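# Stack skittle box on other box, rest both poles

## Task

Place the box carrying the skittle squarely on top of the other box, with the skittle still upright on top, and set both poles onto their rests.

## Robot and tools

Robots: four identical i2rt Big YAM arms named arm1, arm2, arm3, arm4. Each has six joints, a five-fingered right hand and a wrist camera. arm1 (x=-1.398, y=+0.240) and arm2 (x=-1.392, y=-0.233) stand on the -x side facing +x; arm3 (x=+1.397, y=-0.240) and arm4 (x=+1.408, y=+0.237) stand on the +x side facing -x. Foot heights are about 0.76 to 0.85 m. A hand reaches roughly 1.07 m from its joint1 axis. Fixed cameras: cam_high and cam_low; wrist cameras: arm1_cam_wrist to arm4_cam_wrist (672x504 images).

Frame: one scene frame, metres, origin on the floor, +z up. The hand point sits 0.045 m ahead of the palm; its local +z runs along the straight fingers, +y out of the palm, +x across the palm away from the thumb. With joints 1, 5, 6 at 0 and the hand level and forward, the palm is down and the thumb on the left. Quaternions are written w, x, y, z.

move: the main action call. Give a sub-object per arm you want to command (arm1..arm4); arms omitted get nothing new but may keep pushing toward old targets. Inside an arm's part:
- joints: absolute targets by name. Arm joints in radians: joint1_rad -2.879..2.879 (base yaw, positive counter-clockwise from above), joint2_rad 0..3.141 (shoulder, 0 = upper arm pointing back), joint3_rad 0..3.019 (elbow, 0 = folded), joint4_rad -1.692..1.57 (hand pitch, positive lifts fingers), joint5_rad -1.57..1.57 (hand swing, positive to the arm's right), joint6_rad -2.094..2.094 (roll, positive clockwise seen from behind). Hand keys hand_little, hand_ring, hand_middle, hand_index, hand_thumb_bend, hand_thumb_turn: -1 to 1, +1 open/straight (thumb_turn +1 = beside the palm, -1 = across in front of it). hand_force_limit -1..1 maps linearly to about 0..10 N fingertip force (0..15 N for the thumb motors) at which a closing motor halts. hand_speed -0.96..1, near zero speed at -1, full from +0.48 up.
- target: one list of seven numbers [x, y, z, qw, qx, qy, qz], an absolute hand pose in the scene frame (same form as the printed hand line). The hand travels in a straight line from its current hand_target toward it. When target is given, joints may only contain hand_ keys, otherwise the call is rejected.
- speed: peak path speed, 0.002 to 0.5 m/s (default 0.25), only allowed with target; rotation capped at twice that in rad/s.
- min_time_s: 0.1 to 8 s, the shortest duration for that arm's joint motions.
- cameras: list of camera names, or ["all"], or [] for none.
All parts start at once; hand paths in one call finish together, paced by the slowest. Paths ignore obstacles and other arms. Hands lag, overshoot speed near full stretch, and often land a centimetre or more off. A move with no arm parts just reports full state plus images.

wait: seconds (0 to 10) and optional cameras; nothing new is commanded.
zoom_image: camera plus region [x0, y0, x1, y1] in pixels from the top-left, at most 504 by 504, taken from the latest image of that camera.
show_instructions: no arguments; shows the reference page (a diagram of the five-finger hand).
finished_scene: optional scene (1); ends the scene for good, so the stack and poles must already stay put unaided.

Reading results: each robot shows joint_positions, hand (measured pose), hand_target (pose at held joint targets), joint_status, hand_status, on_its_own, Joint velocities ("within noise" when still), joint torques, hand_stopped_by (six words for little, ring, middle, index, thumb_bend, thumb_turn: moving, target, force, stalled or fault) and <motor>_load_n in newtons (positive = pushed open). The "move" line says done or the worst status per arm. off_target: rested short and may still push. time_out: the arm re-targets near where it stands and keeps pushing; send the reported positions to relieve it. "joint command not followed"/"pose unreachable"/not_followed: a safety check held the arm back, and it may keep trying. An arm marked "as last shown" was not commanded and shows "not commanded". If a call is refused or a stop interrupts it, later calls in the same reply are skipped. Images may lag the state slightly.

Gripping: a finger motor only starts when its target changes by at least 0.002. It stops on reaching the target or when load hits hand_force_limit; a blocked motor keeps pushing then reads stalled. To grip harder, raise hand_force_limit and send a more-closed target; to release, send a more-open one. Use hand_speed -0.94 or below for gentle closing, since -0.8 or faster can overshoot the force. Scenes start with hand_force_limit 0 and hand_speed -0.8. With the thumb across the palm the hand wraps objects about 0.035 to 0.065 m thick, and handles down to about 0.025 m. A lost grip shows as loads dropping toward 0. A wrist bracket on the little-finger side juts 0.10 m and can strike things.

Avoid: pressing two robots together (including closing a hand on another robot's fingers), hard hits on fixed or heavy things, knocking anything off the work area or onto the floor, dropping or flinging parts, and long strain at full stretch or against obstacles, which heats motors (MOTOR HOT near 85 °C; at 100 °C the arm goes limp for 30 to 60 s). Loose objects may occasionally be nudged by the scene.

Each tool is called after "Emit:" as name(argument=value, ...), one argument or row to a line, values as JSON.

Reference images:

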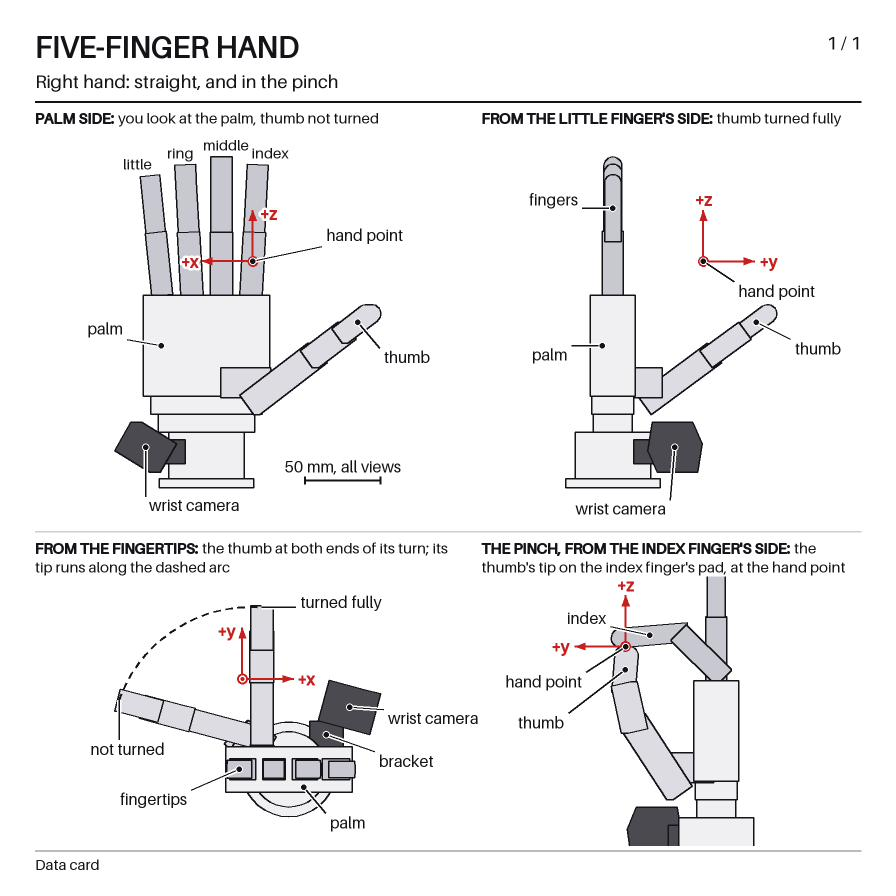

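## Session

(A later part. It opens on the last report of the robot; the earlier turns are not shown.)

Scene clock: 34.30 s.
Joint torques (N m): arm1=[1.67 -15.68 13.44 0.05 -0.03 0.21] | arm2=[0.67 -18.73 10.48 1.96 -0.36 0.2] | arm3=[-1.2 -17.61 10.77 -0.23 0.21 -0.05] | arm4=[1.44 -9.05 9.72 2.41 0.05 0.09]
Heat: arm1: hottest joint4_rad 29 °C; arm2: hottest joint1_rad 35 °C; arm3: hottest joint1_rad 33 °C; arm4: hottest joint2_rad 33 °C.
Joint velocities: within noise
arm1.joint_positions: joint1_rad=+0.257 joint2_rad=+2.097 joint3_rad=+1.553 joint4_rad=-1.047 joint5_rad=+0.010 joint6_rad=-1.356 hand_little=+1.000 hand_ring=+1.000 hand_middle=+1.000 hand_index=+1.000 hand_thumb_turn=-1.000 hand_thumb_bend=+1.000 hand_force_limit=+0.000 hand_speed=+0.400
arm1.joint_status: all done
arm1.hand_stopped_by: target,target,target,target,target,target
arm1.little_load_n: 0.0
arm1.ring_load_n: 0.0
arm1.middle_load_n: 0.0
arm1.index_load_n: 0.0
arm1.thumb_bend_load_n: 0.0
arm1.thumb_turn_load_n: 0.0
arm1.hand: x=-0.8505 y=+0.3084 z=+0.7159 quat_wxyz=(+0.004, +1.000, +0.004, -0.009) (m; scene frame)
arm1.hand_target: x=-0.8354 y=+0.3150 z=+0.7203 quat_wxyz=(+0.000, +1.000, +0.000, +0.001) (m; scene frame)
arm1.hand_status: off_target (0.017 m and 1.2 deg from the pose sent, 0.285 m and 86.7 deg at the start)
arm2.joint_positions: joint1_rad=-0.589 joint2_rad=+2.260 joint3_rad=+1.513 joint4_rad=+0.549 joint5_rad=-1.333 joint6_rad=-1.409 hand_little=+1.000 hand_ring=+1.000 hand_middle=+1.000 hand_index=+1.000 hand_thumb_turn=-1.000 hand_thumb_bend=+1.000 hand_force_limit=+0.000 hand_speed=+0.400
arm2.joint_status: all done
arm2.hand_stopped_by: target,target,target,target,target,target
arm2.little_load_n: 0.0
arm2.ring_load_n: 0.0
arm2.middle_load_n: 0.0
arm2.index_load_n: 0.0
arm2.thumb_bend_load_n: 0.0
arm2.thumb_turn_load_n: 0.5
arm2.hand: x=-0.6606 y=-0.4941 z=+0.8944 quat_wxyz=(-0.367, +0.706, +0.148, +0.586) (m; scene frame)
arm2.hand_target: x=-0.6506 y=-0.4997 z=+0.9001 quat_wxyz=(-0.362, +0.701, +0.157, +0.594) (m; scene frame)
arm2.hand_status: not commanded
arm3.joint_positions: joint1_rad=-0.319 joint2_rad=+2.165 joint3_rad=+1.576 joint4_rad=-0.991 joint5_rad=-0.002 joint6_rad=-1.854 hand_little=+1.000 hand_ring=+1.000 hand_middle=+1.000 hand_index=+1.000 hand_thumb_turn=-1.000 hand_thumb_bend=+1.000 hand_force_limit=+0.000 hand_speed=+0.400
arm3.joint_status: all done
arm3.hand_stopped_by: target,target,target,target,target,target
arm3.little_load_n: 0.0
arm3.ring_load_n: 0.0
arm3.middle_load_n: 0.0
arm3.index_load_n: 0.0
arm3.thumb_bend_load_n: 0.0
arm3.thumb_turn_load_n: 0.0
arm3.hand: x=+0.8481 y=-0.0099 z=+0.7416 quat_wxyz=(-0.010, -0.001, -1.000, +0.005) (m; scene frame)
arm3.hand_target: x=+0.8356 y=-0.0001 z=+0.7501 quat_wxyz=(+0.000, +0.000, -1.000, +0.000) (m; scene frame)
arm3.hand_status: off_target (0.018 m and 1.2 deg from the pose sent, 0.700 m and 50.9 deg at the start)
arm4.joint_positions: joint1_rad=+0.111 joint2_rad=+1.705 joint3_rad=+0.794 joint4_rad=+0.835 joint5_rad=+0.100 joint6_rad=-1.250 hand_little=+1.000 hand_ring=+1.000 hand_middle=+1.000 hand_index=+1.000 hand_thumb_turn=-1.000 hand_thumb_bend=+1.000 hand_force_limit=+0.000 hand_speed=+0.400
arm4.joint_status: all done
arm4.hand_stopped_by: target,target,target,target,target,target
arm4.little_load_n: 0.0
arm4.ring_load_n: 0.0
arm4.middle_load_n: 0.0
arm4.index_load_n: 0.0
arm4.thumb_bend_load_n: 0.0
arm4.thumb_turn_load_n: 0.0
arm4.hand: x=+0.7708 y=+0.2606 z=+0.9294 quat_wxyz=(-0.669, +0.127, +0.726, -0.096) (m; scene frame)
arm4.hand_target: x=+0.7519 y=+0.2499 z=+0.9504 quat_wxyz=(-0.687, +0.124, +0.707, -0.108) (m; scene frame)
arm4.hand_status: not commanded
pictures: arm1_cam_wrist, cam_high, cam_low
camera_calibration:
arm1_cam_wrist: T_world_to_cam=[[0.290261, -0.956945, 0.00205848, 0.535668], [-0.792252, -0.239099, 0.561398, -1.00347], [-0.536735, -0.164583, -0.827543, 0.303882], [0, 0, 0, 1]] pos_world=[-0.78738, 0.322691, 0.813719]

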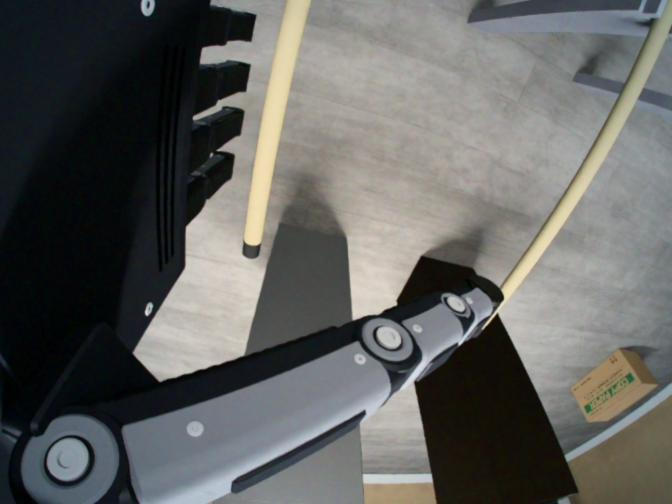

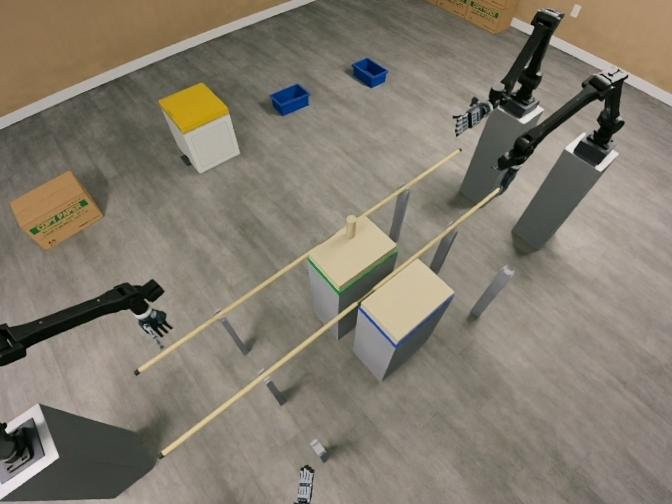

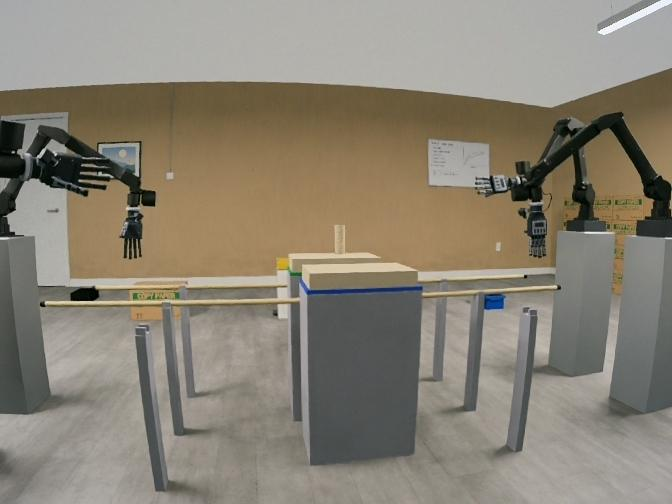

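Emit:
move(
  arm4={"joints": {"joint1_rad": -0.22, "joint2_rad": 2.12, "joint3_rad": 1.60, "joint4_rad": -1.05, "joint5_rad": 0.0, "joint6_rad": 1.31}, "min_time_s": 3},
  arm2={"joints": {"joint1_rad": 0.312, "joint2_rad": 2.21, "joint3_rad": 1.62, "joint4_rad": -0.98, "joint5_rad": 0.0, "joint6_rad": 1.90}, "min_time_s": 3},
  cameras=["all"],
)

Scene clock: 43.63 s.
Joint torques (N m): arm1=[1.61 -15.74 13.41 0.03 -0.03 0.21] | arm2=[-0.38 -19.84 9.84 -0.58 -0.04 0.25] | arm3=[-1.2 -17.67 10.8 -0.24 0.21 -0.06] | arm4=[-1.03 -13.92 10.22 -0.18 -0.15 0.14]
Heat: arm1: hottest joint2_rad 29 °C; arm2: hottest joint1_rad 35 °C; arm3: hottest joint1_rad 33 °C; arm4: hottest joint2_rad 33 °C.
move: arm2 done; arm4 done
Joint velocities: within noise
arm1, arm3: as last shown
arm2.joint_positions: joint1_rad=+0.310 joint2_rad=+2.220 joint3_rad=+1.581 joint4_rad=-0.968 joint5_rad=-0.002 joint6_rad=+1.886 hand_little=+1.000 hand_ring=+1.000 hand_middle=+1.000 hand_index=+1.000 hand_thumb_turn=-1.000 hand_thumb_bend=+1.000 hand_force_limit=+0.000 hand_speed=+0.400
arm2.joint_status: all done
arm2.hand_stopped_by: target,target,target,target,target,target
arm2.little_load_n: 0.0
arm2.ring_load_n: 0.0
arm2.middle_load_n: 0.0
arm2.index_load_n: 0.0
arm2.thumb_bend_load_n: 0.0
arm2.thumb_turn_load_n: 0.0
arm2.hand: x=-0.7922 y=+0.0220 z=+0.7417 quat_wxyz=(+0.015, +0.007, -1.000, +0.004) (m; scene frame)
arm2.hand_target: x=-0.7745 y=+0.0279 z=+0.7615 quat_wxyz=(-0.003, +0.001, -1.000, -0.001) (m; scene frame)
arm2.hand_status: not commanded
arm3.ring_load_n: 0.5
arm4.joint_positions: joint1_rad=-0.209 joint2_rad=+2.106 joint3_rad=+1.548 joint4_rad=-1.042 joint5_rad=+0.002 joint6_rad=+1.298 hand_little=+1.000 hand_ring=+1.000 hand_middle=+1.000 hand_index=+1.000 hand_thumb_turn=-1.000 hand_thumb_bend=+1.000 hand_force_limit=+0.000 hand_speed=+0.400
arm4.joint_status: all done
arm4.hand_stopped_by: target,target,target,target,target,target
arm4.little_load_n: 0.0
arm4.ring_load_n: 0.0
arm4.middle_load_n: 0.0
arm4.index_load_n: 0.0
arm4.thumb_bend_load_n: 0.0
arm4.thumb_turn_load_n: 0.0
arm4.hand: x=+0.8074 y=+0.3237 z=+0.7538 quat_wxyz=(+0.004, +1.000, +0.011, +0.019) (m; scene frame)
arm4.hand_target: x=+0.7889 y=+0.3352 z=+0.7627 quat_wxyz=(+0.001, +1.000, -0.001, +0.005) (m; scene frame)
arm4.hand_status: not commanded
pictures: arm1_cam_wrist, arm2_cam_wrist, arm3_cam_wrist, arm4_cam_wrist, cam_high, cam_low
camera_calibration:
arm1_cam_wrist: T_world_to_cam=[[0.290261, -0.956945, 0.00205848, 0.535668], [-0.792252, -0.239099, 0.561398, -1.00347], [-0.536735, -0.164583, -0.827543, 0.303882], [0, 0, 0, 1]] pos_world=[-0.78738, 0.322691, 0.813719]
arm2_cam_wrist: T_world_to_cam=[[-0.315319, 0.948899, -0.0128714, -0.262103], [0.847089, 0.28755, 0.44694, 0.341756], [0.427801, 0.130025, -0.894472, 1.11663], [0, 0, 0, 1]] pos_world=[-0.849841, 0.00524668, 0.842679]
arm3_cam_wrist: T_world_to_cam=[[-0.298251, 0.954191, -0.0237906, 0.275241], [0.784632, 0.259293, 0.563134, -1.08665], [0.543506, 0.149289, -0.826023, 0.263814], [0, 0, 0, 1]] pos_world=[0.791328, -0.0202559, 0.836395]
arm4_cam_wrist: T_world_to_cam=[[0.298699, -0.954162, -0.0188279, 0.0798417], [-0.845109, -0.273623, 0.459262, 0.424866], [-0.443362, -0.12127, -0.888101, 1.18294], [0, 0, 0, 1]] pos_world=[0.859681, 0.33589, 0.856952]

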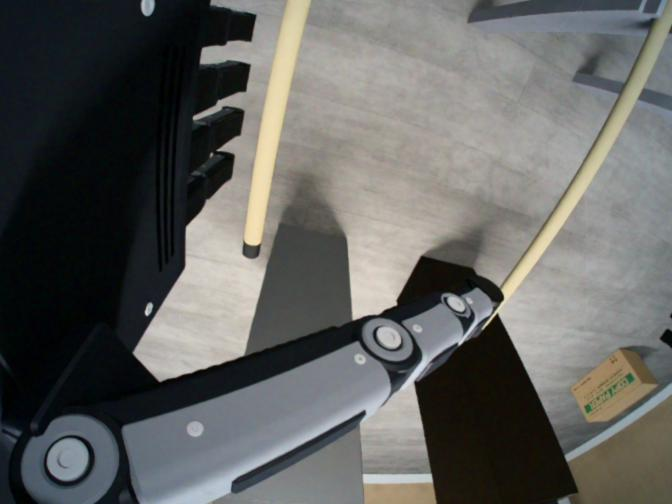

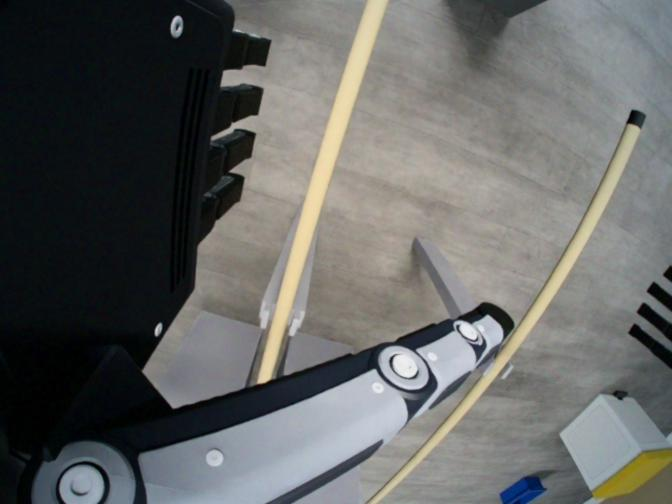

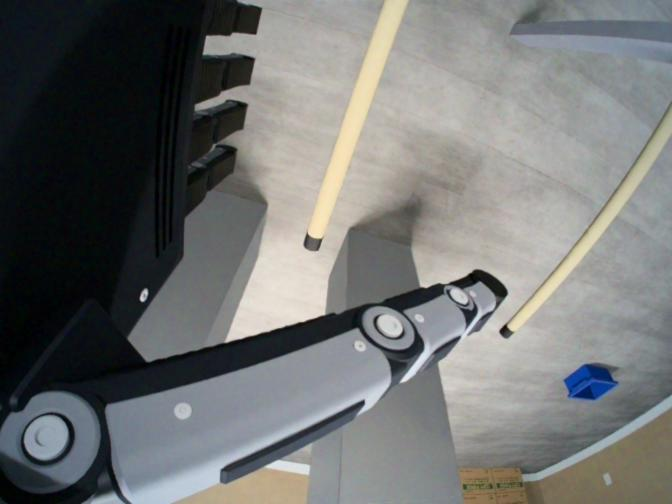

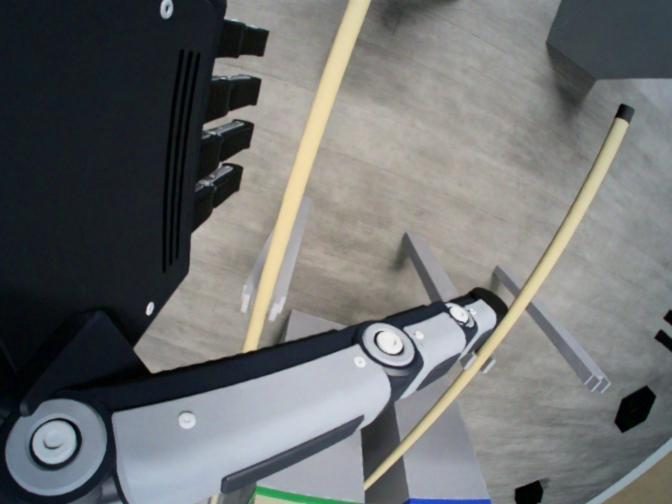

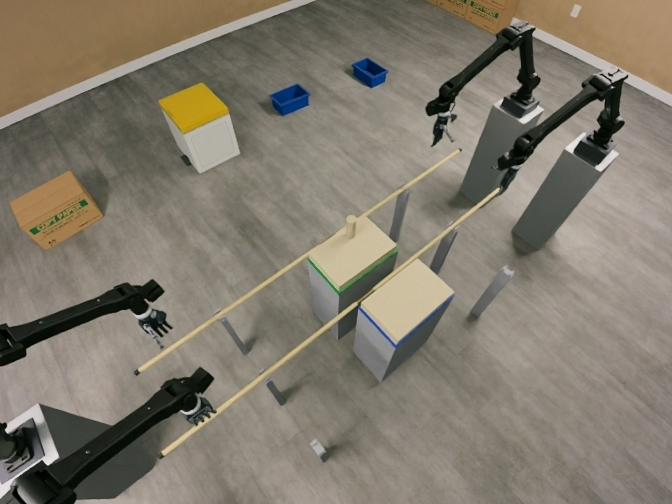

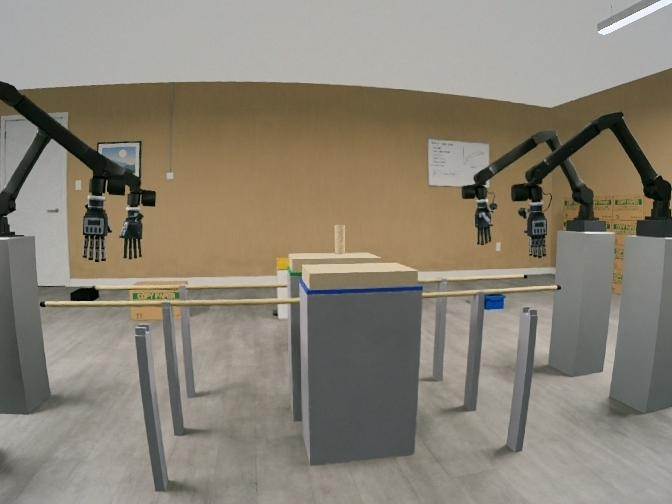

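Emit:
zoom_image(
  camera="arm2_cam_wrist",
  region=[220, 0, 420, 300],
)

Emit:
zoom_image(
  camera="arm4_cam_wrist",
  region=[200, 0, 400, 300],
)

Scaled by 1.680 from the camera's 672x504 image, which has a finer 960x720 frame.

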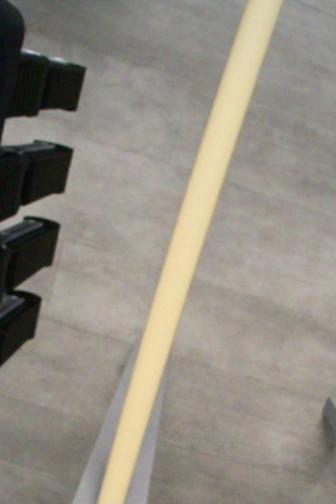

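Scaled by 1.680 from the camera's 672x504 image, which has a finer 960x720 frame.

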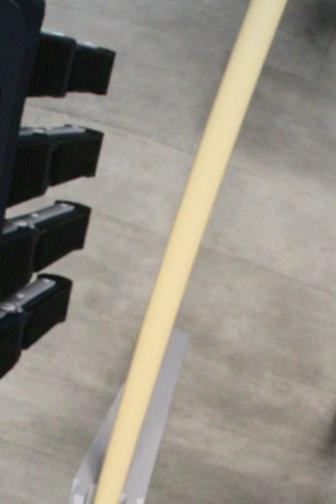

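Emit:
move(
  arm1={"target": [-0.82, 0.350, 0.625, 0, 1, 0, 0], "speed": 0.2},
  arm2={"target": [-0.747, 0.037, 0.64, 0, 0, -1, 0], "speed": 0.2},
  arm3={"target": [0.8225, 0.039, 0.63, 0, 0, -1, 0], "speed": 0.2},
  arm4={"target": [0.7465, 0.3415, 0.63, 0, 1, 0, 0], "speed": 0.2},
  cameras=["arm1_cam_wrist", "arm2_cam_wrist", "arm3_cam_wrist", "arm4_cam_wrist"],
)

Scene clock: 49.67 s.
Joint torques (N m): arm1=[1.9 -16.85 12.36 0.65 0.01 0.21] | arm2=[0.09 -19.84 9.14 0.28 -0.06 0.21] | arm3=[-1.03 -18.43 9.7 0.77 0.17 -0.07] | arm4=[-0.56 -15.91 9.11 0.42 -0.13 0.14]
Heat: arm1: hottest joint2_rad 29 °C; arm2: hottest joint1_rad 35 °C; arm3: hottest joint1_rad 33 °C; arm4: hottest joint2_rad 33 °C.
move: arm1 off_target; arm2 off_target; arm3 off_target; arm4 off_target
Joint velocities: within noise
arm1.joint_positions: joint1_rad=+0.300 joint2_rad=+2.286 joint3_rad=+1.618 joint4_rad=-0.937 joint5_rad=+0.009 joint6_rad=-1.308 hand_little=+1.000 hand_ring=+1.000 hand_middle=+1.000 hand_index=+1.000 hand_thumb_turn=-1.000 hand_thumb_bend=+1.000 hand_force_limit=+0.000 hand_speed=+0.400
arm1.joint_status: not commanded
arm1.hand_stopped_by: target,target,target,target,target,target
arm1.little_load_n: 0.0
arm1.ring_load_n: 0.0
arm1.middle_load_n: 0.0
arm1.index_load_n: 0.0
arm1.thumb_bend_load_n: 0.0
arm1.thumb_turn_load_n: 0.0
arm1.hand: x=-0.8378 y=+0.3393 z=+0.6257 quat_wxyz=(+0.006, +1.000, +0.002, -0.016) (m; scene frame)
arm1.hand_target: x=-0.8205 y=+0.3498 z=+0.6256 quat_wxyz=(+0.000, +1.000, +0.000, +0.000) (m; scene frame)
arm1.hand_status: off_target (0.021 m and 1.9 deg from the pose sent, 0.105 m and 1.3 deg at the start)
arm2.joint_positions: joint1_rad=+0.310 joint2_rad=+2.463 joint3_rad=+1.722 joint4_rad=-0.868 joint5_rad=-0.002 joint6_rad=+1.887 hand_little=+1.000 hand_ring=+1.000 hand_middle=+1.000 hand_index=+1.000 hand_thumb_turn=-1.000 hand_thumb_bend=+1.000 hand_force_limit=+0.000 hand_speed=+0.400
arm2.joint_status: not commanded
arm2.hand_stopped_by: target,target,target,target,target,target
arm2.little_load_n: 0.0
arm2.ring_load_n: 0.0
arm2.middle_load_n: 0.0
arm2.index_load_n: 0.0
arm2.thumb_bend_load_n: 0.0
arm2.thumb_turn_load_n: 0.0
arm2.hand: x=-0.7642 y=+0.0314 z=+0.6360 quat_wxyz=(+0.016, +0.006, -1.000, +0.004) (m; scene frame)
arm2.hand_target: x=-0.7474 y=+0.0367 z=+0.6405 quat_wxyz=(+0.000, +0.000, -1.000, +0.000) (m; scene frame)
arm2.hand_status: off_target (0.019 m and 2.0 deg from the pose sent, 0.112 m and 2.0 deg at the start)
arm3.joint_positions: joint1_rad=-0.375 joint2_rad=+2.407 joint3_rad=+1.678 joint4_rad=-0.868 joint5_rad=-0.001 joint6_rad=-1.905 hand_little=+1.000 hand_ring=+1.000 hand_middle=+1.000 hand_index=+1.000 hand_thumb_turn=-1.000 hand_thumb_bend=+1.000 hand_force_limit=+0.000 hand_speed=+0.400
arm3.joint_status: not commanded
arm3.hand_stopped_by: target,target,target,target,target,target
arm3.little_load_n: 0.0
arm3.ring_load_n: 0.0
arm3.middle_load_n: 0.0
arm3.index_load_n: 0.0
arm3.thumb_bend_load_n: 0.0
arm3.thumb_turn_load_n: 0.0
arm3.hand: x=+0.8399 y=+0.0284 z=+0.6270 quat_wxyz=(-0.017, -0.003, -1.000, +0.008) (m; scene frame)
arm3.hand_target: x=+0.8230 y=+0.0387 z=+0.6306 quat_wxyz=(+0.000, +0.000, -1.000, +0.000) (m; scene frame)
arm3.hand_status: off_target (0.021 m and 2.2 deg from the pose sent, 0.125 m and 1.2 deg at the start)
arm4.joint_positions: joint1_rad=-0.209 joint2_rad=+2.400 joint3_rad=+1.698 joint4_rad=-0.899 joint5_rad=+0.001 joint6_rad=+1.304 hand_little=+1.000 hand_ring=+1.000 hand_middle=+1.000 hand_index=+1.000 hand_thumb_turn=-1.000 hand_thumb_bend=+1.000 hand_force_limit=+0.000 hand_speed=+0.400
arm4.joint_status: not commanded
arm4.hand_stopped_by: target,target,target,target,target,target
arm4.little_load_n: 0.0
arm4.ring_load_n: 0.0
arm4.middle_load_n: 0.0
arm4.index_load_n: 0.0
arm4.thumb_bend_load_n: 0.0
arm4.thumb_turn_load_n: 0.0
arm4.hand: x=+0.7691 y=+0.3335 z=+0.6232 quat_wxyz=(+0.004, +1.000, +0.008, +0.020) (m; scene frame)
arm4.hand_target: x=+0.7474 y=+0.3414 z=+0.6309 quat_wxyz=(+0.000, +1.000, +0.000, +0.000) (m; scene frame)
arm4.hand_status: off_target (0.025 m and 2.6 deg from the pose sent, 0.139 m and 2.6 deg at the start)
pictures: arm1_cam_wrist, arm2_cam_wrist, arm3_cam_wrist, arm4_cam_wrist
camera_calibration:
arm1_cam_wrist: T_world_to_cam=[[0.285946, -0.958245, 0.00148447, 0.558983], [-0.785821, -0.233607, 0.572637, -0.938881], [-0.548379, -0.16491, -0.819808, 0.226612], [0, 0, 0, 1]] pos_world=[-0.773363, 0.353684, 0.722587]
arm2_cam_wrist: T_world_to_cam=[[-0.314227, 0.94926, -0.0129477, -0.262669], [0.848214, 0.286852, 0.445252, 0.364546], [0.426373, 0.128928, -0.895312, 1.00847], [0, 0, 0, 1]] pos_world=[-0.821737, 0.0147505, 0.737183]
arm3_cam_wrist: T_world_to_cam=[[-0.294193, 0.955155, -0.0335962, 0.236166], [0.776853, 0.259455, 0.573745, -1.02571], [0.556732, 0.142692, -0.818345, 0.152213], [0, 0, 0, 1]] pos_world=[0.781564, 0.0188314, 0.720994]
arm4_cam_wrist: T_world_to_cam=[[0.292817, -0.956014, -0.017214, 0.102321], [-0.847746, -0.267898, 0.457774, 0.456227], [-0.44225, -0.119451, -0.888902, 1.05022], [0, 0, 0, 1]] pos_world=[0.821262, 0.345492, 0.726454]

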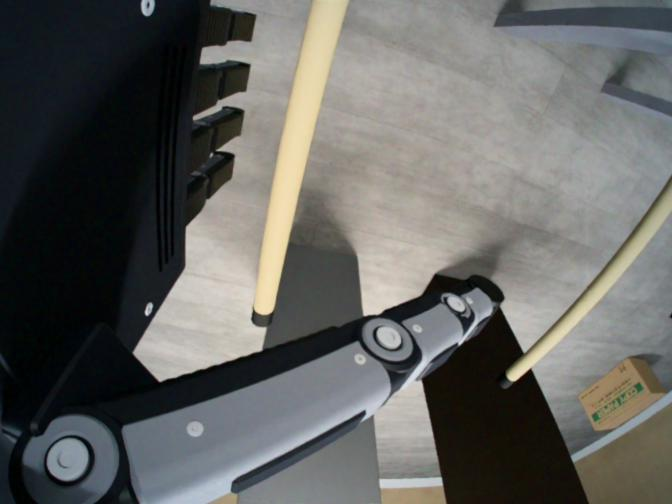

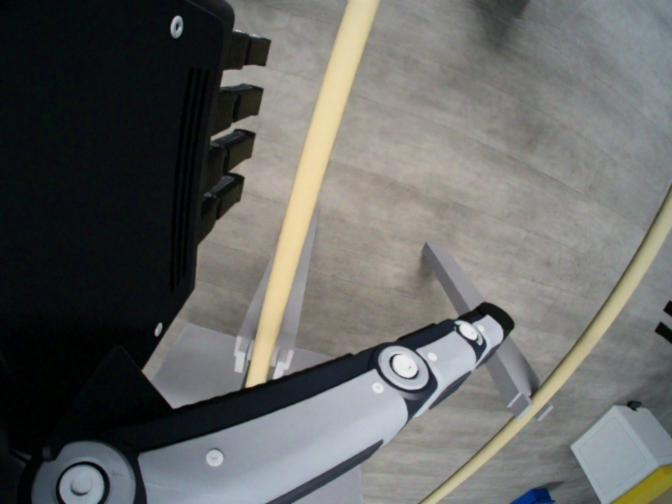

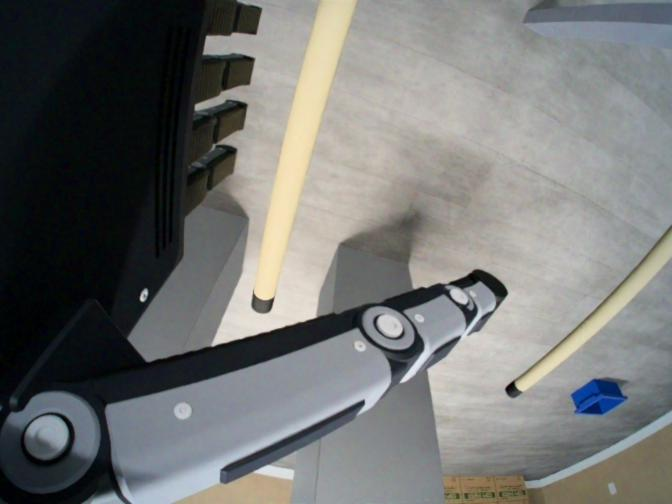

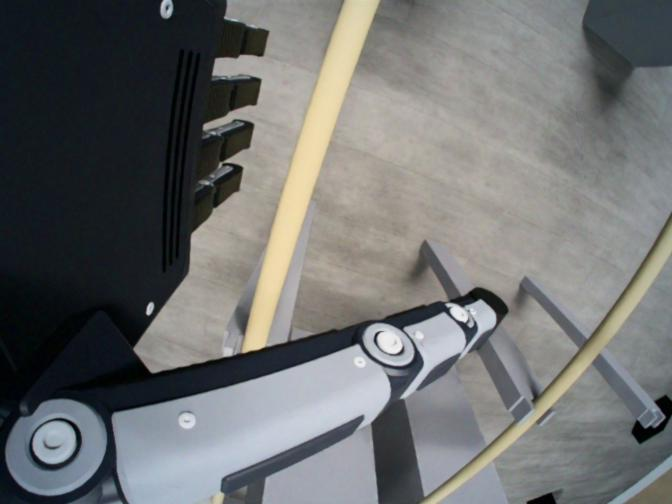

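Emit:
zoom_image(
  camera="arm1_cam_wrist",
  region=[200, 60, 380, 240],
)

Emit:
zoom_image(
  camera="arm2_cam_wrist",
  region=[200, 60, 380, 240],
)

Emit:
zoom_image(
  camera="arm3_cam_wrist",
  region=[200, 60, 380, 240],
)

Emit:
zoom_image(
  camera="arm4_cam_wrist",
  region=[200, 60, 380, 240],
)

Scaled by 2.800 from the camera's 672x504 image, which has a finer 960x720 frame.

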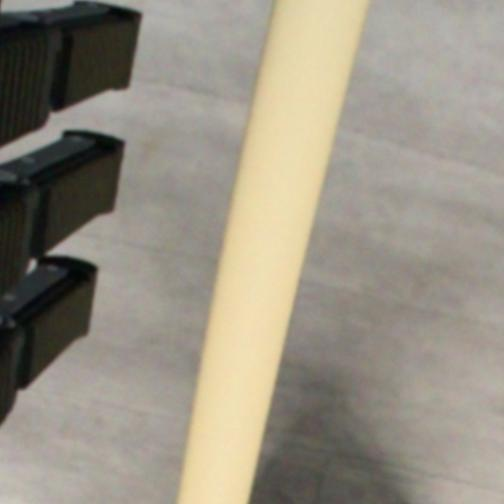

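Scaled by 2.800 from the camera's 672x504 image, which has a finer 960x720 frame.

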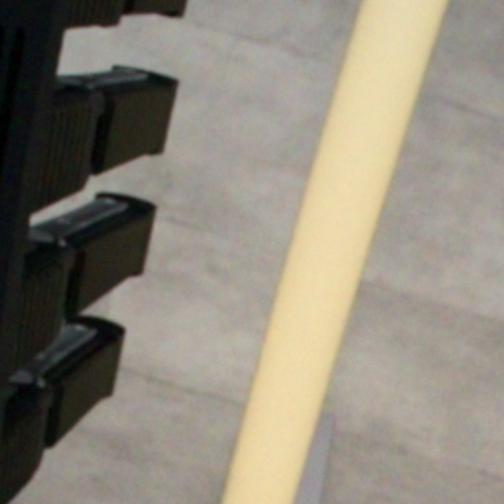

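Scaled by 2.800 from the camera's 672x504 image, which has a finer 960x720 frame.

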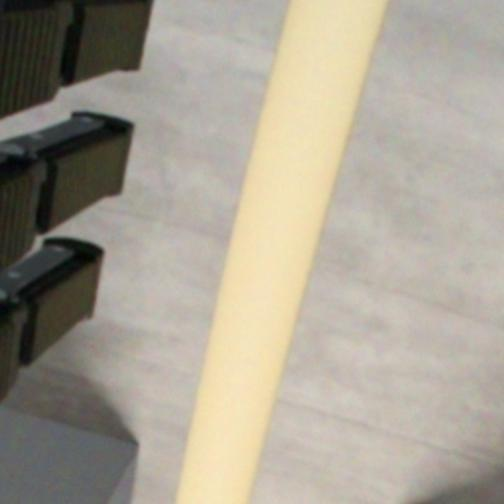

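Scaled by 2.800 from the camera's 672x504 image, which has a finer 960x720 frame.

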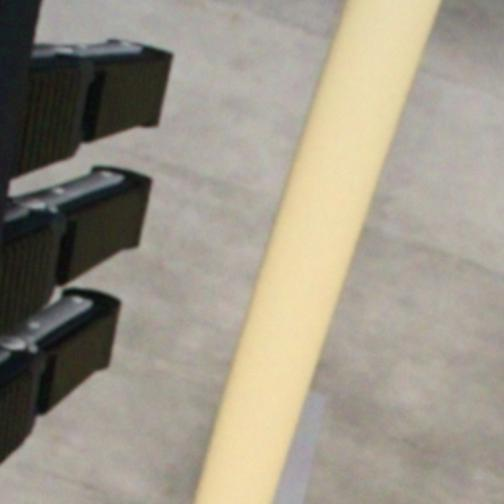

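Emit:
move(
  arm1={"target": [-0.818, 0.3455, 0.530, 0, 1, 0, 0], "speed": 0.15},
  arm2={"target": [-0.748, 0.038, 0.534, 0, 0, -1, 0], "speed": 0.15},
  arm3={"target": [0.818, 0.043, 0.534, 0, 0, -1, 0], "speed": 0.15},
  arm4={"target": [0.743, 0.337, 0.537, 0, 1, 0, 0], "speed": 0.15},
  cameras=["all"],
)

Emit:
zoom_image(
  camera="arm1_cam_wrist",
  region=[180, 60, 380, 260],
)

Emit:
zoom_image(
  camera="arm2_cam_wrist",
  region=[180, 60, 380, 260],
)

Emit:
zoom_image(
  camera="arm3_cam_wrist",
  region=[180, 60, 380, 260],
)

Emit:
zoom_image(
  camera="arm4_cam_wrist",
  region=[180, 60, 380, 260],
)

Scene clock: 60.53 s.
Joint torques (N m): arm1=[1.38 -17.49 11.06 0.66 0.01 0.11] | arm2=[0.62 -20.31 8.2 0.1 -0.1 0.26] | arm3=[-1.26 -18.78 8.88 0.79 0.17 -0.08] | arm4=[0.32 -16.21 8.34 0.46 -0.16 0.16]
Heat: arm1: hottest joint2_rad 29 °C; arm2: hottest joint1_rad 35 °C; arm3: hottest joint1_rad 33 °C; arm4: hottest joint2_rad 34 °C.
move: arm1 off_target; arm2 off_target; arm3 off_target; arm4 off_target
Joint velocities: within noise
arm1.joint_positions: joint1_rad=+0.300 joint2_rad=+2.457 joint3_rad=+1.654 joint4_rad=-0.798 joint5_rad=+0.009 joint6_rad=-1.308 hand_little=+1.000 hand_ring=+1.000 hand_middle=+1.000 hand_index=+1.000 hand_thumb_turn=-1.000 hand_thumb_bend=+1.000 hand_force_limit=+0.000 hand_speed=+0.400
arm1.joint_status: not commanded
arm1.hand_stopped_by: target,target,target,target,target,target
arm1.little_load_n: 0.0
arm1.ring_load_n: 0.0
arm1.middle_load_n: 0.0
arm1.index_load_n: 0.0
arm1.thumb_bend_load_n: 0.0
arm1.thumb_turn_load_n: 0.0
arm1.hand: x=-0.8348 y=+0.3408 z=+0.5333 quat_wxyz=(+0.005, +1.000, +0.002, -0.014) (m; scene frame)
arm1.hand_target: x=-0.8185 y=+0.3453 z=+0.5305 quat_wxyz=(+0.000, +1.000, +0.000, +0.000) (m; scene frame)
arm1.hand_status: off_target (0.018 m and 1.7 deg from the pose sent, 0.098 m and 2.0 deg at the start)
arm2.joint_positions: joint1_rad=+0.310 joint2_rad=+2.670 joint3_rad=+1.816 joint4_rad=-0.753 joint5_rad=-0.002 joint6_rad=+1.889 hand_little=+1.000 hand_ring=+1.000 hand_middle=+1.000 hand_index=+1.000 hand_thumb_turn=-1.000 hand_thumb_bend=+1.000 hand_force_limit=+0.000 hand_speed=+0.400
arm2.joint_status: not commanded
arm2.hand_stopped_by: target,target,target,target,target,target
arm2.little_load_n: 0.0
arm2.ring_load_n: 0.0
arm2.middle_load_n: 0.0
arm2.index_load_n: 0.0
arm2.thumb_bend_load_n: 0.0
arm2.thumb_turn_load_n: 0.0
arm2.hand: x=-0.7627 y=+0.0318 z=+0.5330 quat_wxyz=(+0.015, +0.005, -1.000, +0.004) (m; scene frame)
arm2.hand_target: x=-0.7484 y=+0.0378 z=+0.5345 quat_wxyz=(+0.000, +0.000, -1.000, +0.000) (m; scene frame)
arm2.hand_status: off_target (0.016 m and 1.8 deg from the pose sent, 0.104 m and 2.1 deg at the start)
arm3.joint_positions: joint1_rad=-0.376 joint2_rad=+2.604 joint3_rad=+1.779 joint4_rad=-0.769 joint5_rad=-0.001 joint6_rad=-1.909 hand_little=+1.000 hand_ring=+1.000 hand_middle=+1.000 hand_index=+1.000 hand_thumb_turn=-1.000 hand_thumb_bend=+1.000 hand_force_limit=+0.000 hand_speed=+0.400
arm3.joint_status: not commanded
arm3.hand_stopped_by: target,target,target,target,target,target
arm3.little_load_n: 0.0
arm3.ring_load_n: 0.0
arm3.middle_load_n: 0.0
arm3.index_load_n: 0.0
arm3.thumb_bend_load_n: 0.0
arm3.thumb_turn_load_n: 0.0
arm3.hand: x=+0.8328 y=+0.0315 z=+0.5331 quat_wxyz=(-0.016, -0.001, -1.000, +0.007) (m; scene frame)
arm3.hand_target: x=+0.8185 y=+0.0429 z=+0.5346 quat_wxyz=(+0.000, +0.000, -1.000, +0.000) (m; scene frame)
arm3.hand_status: off_target (0.019 m and 2.0 deg from the pose sent, 0.097 m and 2.2 deg at the start)
arm4.joint_positions: joint1_rad=-0.209 joint2_rad=+2.579 joint3_rad=+1.773 joint4_rad=-0.793 joint5_rad=+0.001 joint6_rad=+1.313 hand_little=+1.000 hand_ring=+1.000 hand_middle=+1.000 hand_index=+1.000 hand_thumb_turn=-1.000 hand_thumb_bend=+1.000 hand_force_limit=+0.000 hand_speed=+0.400
arm4.joint_status: not commanded
arm4.hand_stopped_by: target,target,target,target,target,target
arm4.little_load_n: 0.0
arm4.ring_load_n: 0.0
arm4.middle_load_n: 0.0
arm4.index_load_n: 0.0
arm4.thumb_bend_load_n: 0.0
arm4.thumb_turn_load_n: 0.0
arm4.hand: x=+0.7653 y=+0.3345 z=+0.5327 quat_wxyz=(+0.004, +1.000, +0.004, +0.020) (m; scene frame)
arm4.hand_target: x=+0.7437 y=+0.3368 z=+0.5379 quat_wxyz=(+0.000, +1.000, +0.000, +0.000) (m; scene frame)
arm4.hand_status: off_target (0.023 m and 2.3 deg from the pose sent, 0.090 m and 2.6 deg at the start)
pictures: arm1_cam_wrist, arm2_cam_wrist, arm3_cam_wrist, arm4_cam_wrist, cam_high, cam_low
camera_calibration:
arm1_cam_wrist: T_world_to_cam=[[0.285995, -0.95823, 0.00154356, 0.559685], [-0.788103, -0.234302, 0.569207, -0.882996], [-0.545069, -0.164007, -0.822193, 0.156475], [0, 0, 0, 1]] pos_world=[-0.770669, 0.355082, 0.630396]
arm2_cam_wrist: T_world_to_cam=[[-0.31239, 0.949865, -0.012963, -0.262504], [0.847468, 0.284827, 0.447964, 0.407068], [0.429198, 0.128954, -0.893958, 0.916969], [0, 0, 0, 1]] pos_world=[-0.820542, 0.0151527, 0.633977]
arm3_cam_wrist: T_world_to_cam=[[-0.29685, 0.9544, -0.0316475, 0.229094], [0.778064, 0.260952, 0.57142, -0.966928], [0.553621, 0.145002, -0.820047, 0.0823391], [0, 0, 0, 1]] pos_world=[0.774753, 0.0217347, 0.627294]
arm4_cam_wrist: T_world_to_cam=[[0.28475, -0.958433, -0.0179832, 0.110288], [-0.849263, -0.260927, 0.458987, 0.492937], [-0.4446, -0.115424, -0.888261, 0.968321], [0, 0, 0, 1]] pos_world=[0.817744, 0.346092, 0.635854]

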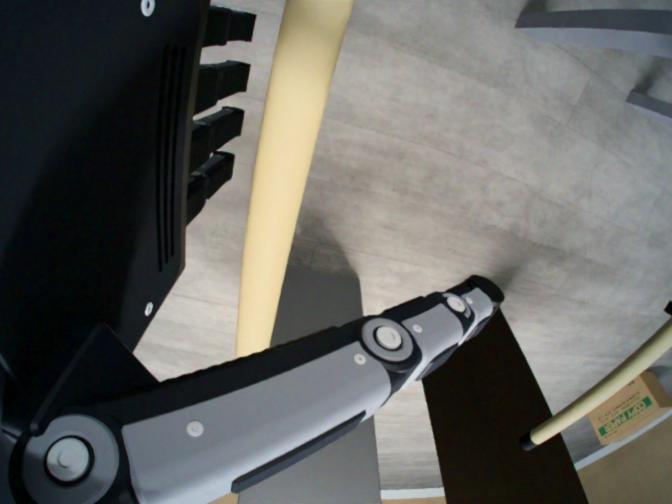

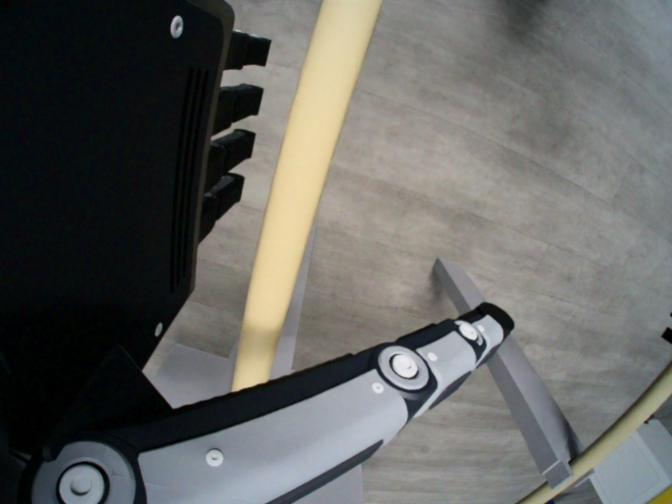

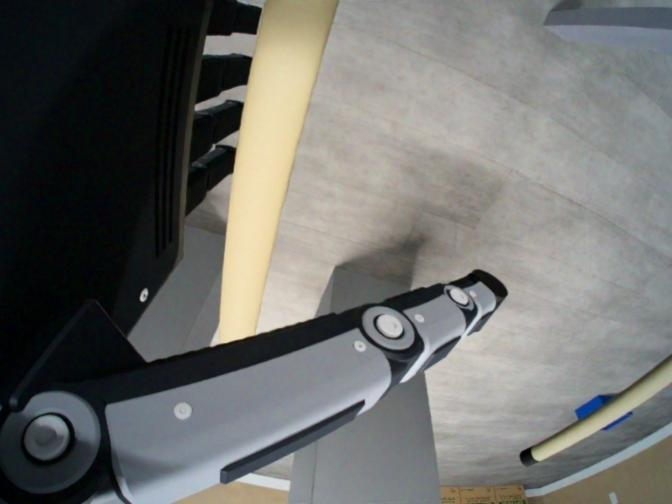

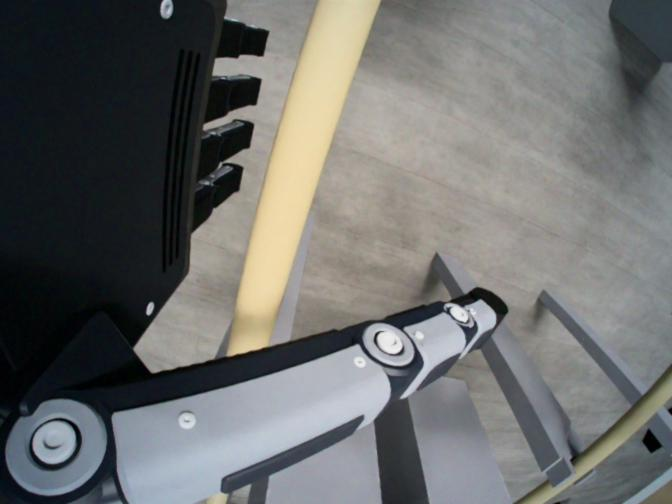

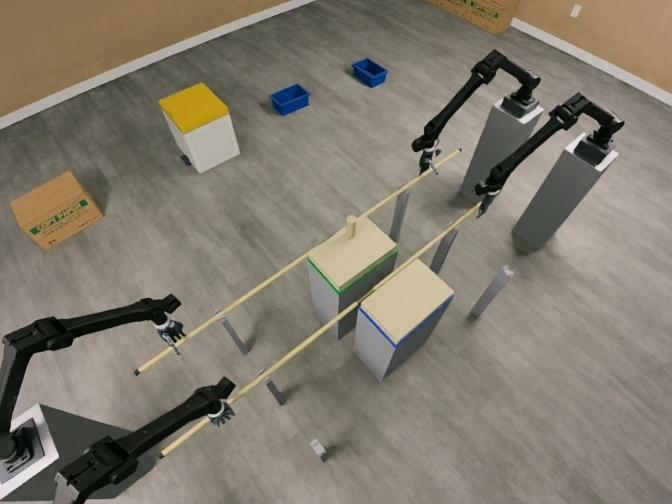

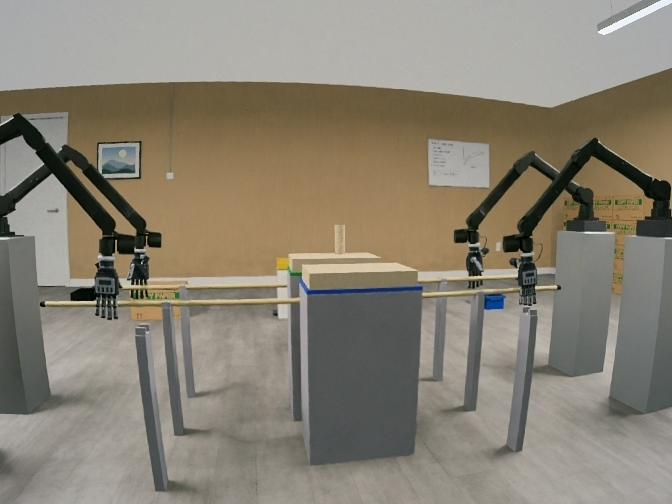

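Scaled by 2.520 from the camera's 672x504 image, which has a finer 960x720 frame.

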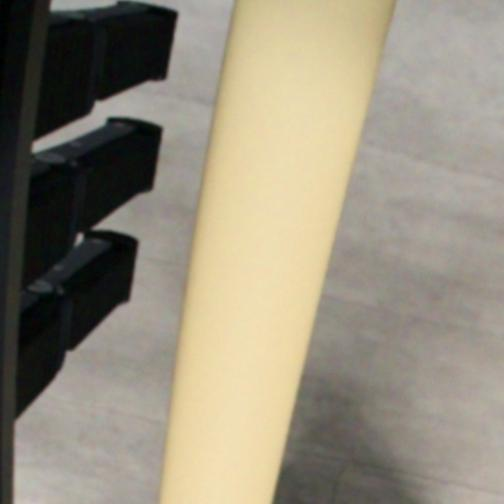

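Scaled by 2.520 from the camera's 672x504 image, which has a finer 960x720 frame.

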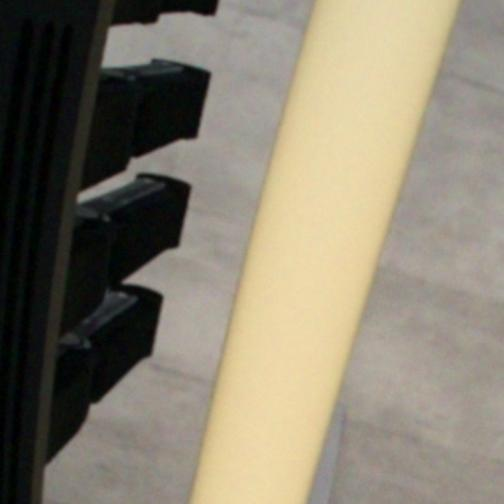

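Scaled by 2.520 from the camera's 672x504 image, which has a finer 960x720 frame.

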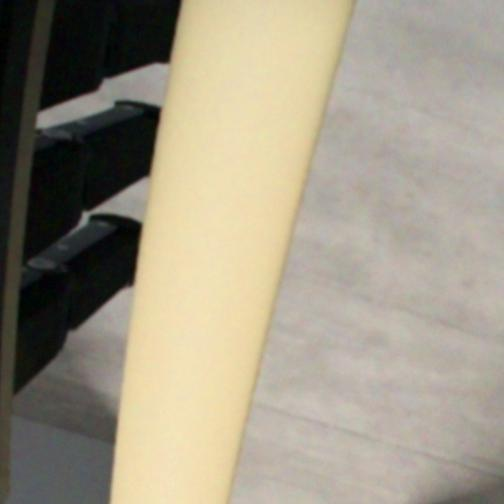

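Scaled by 2.520 from the camera's 672x504 image, which has a finer 960x720 frame.

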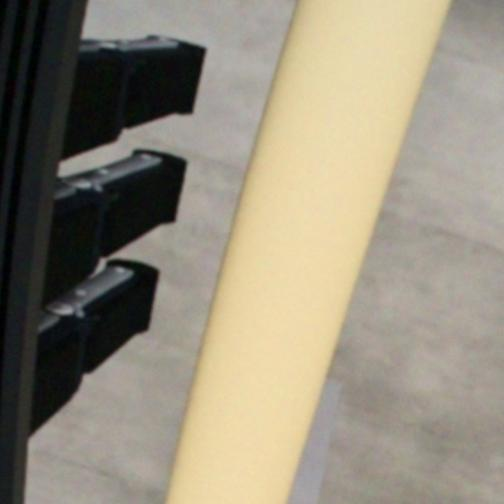

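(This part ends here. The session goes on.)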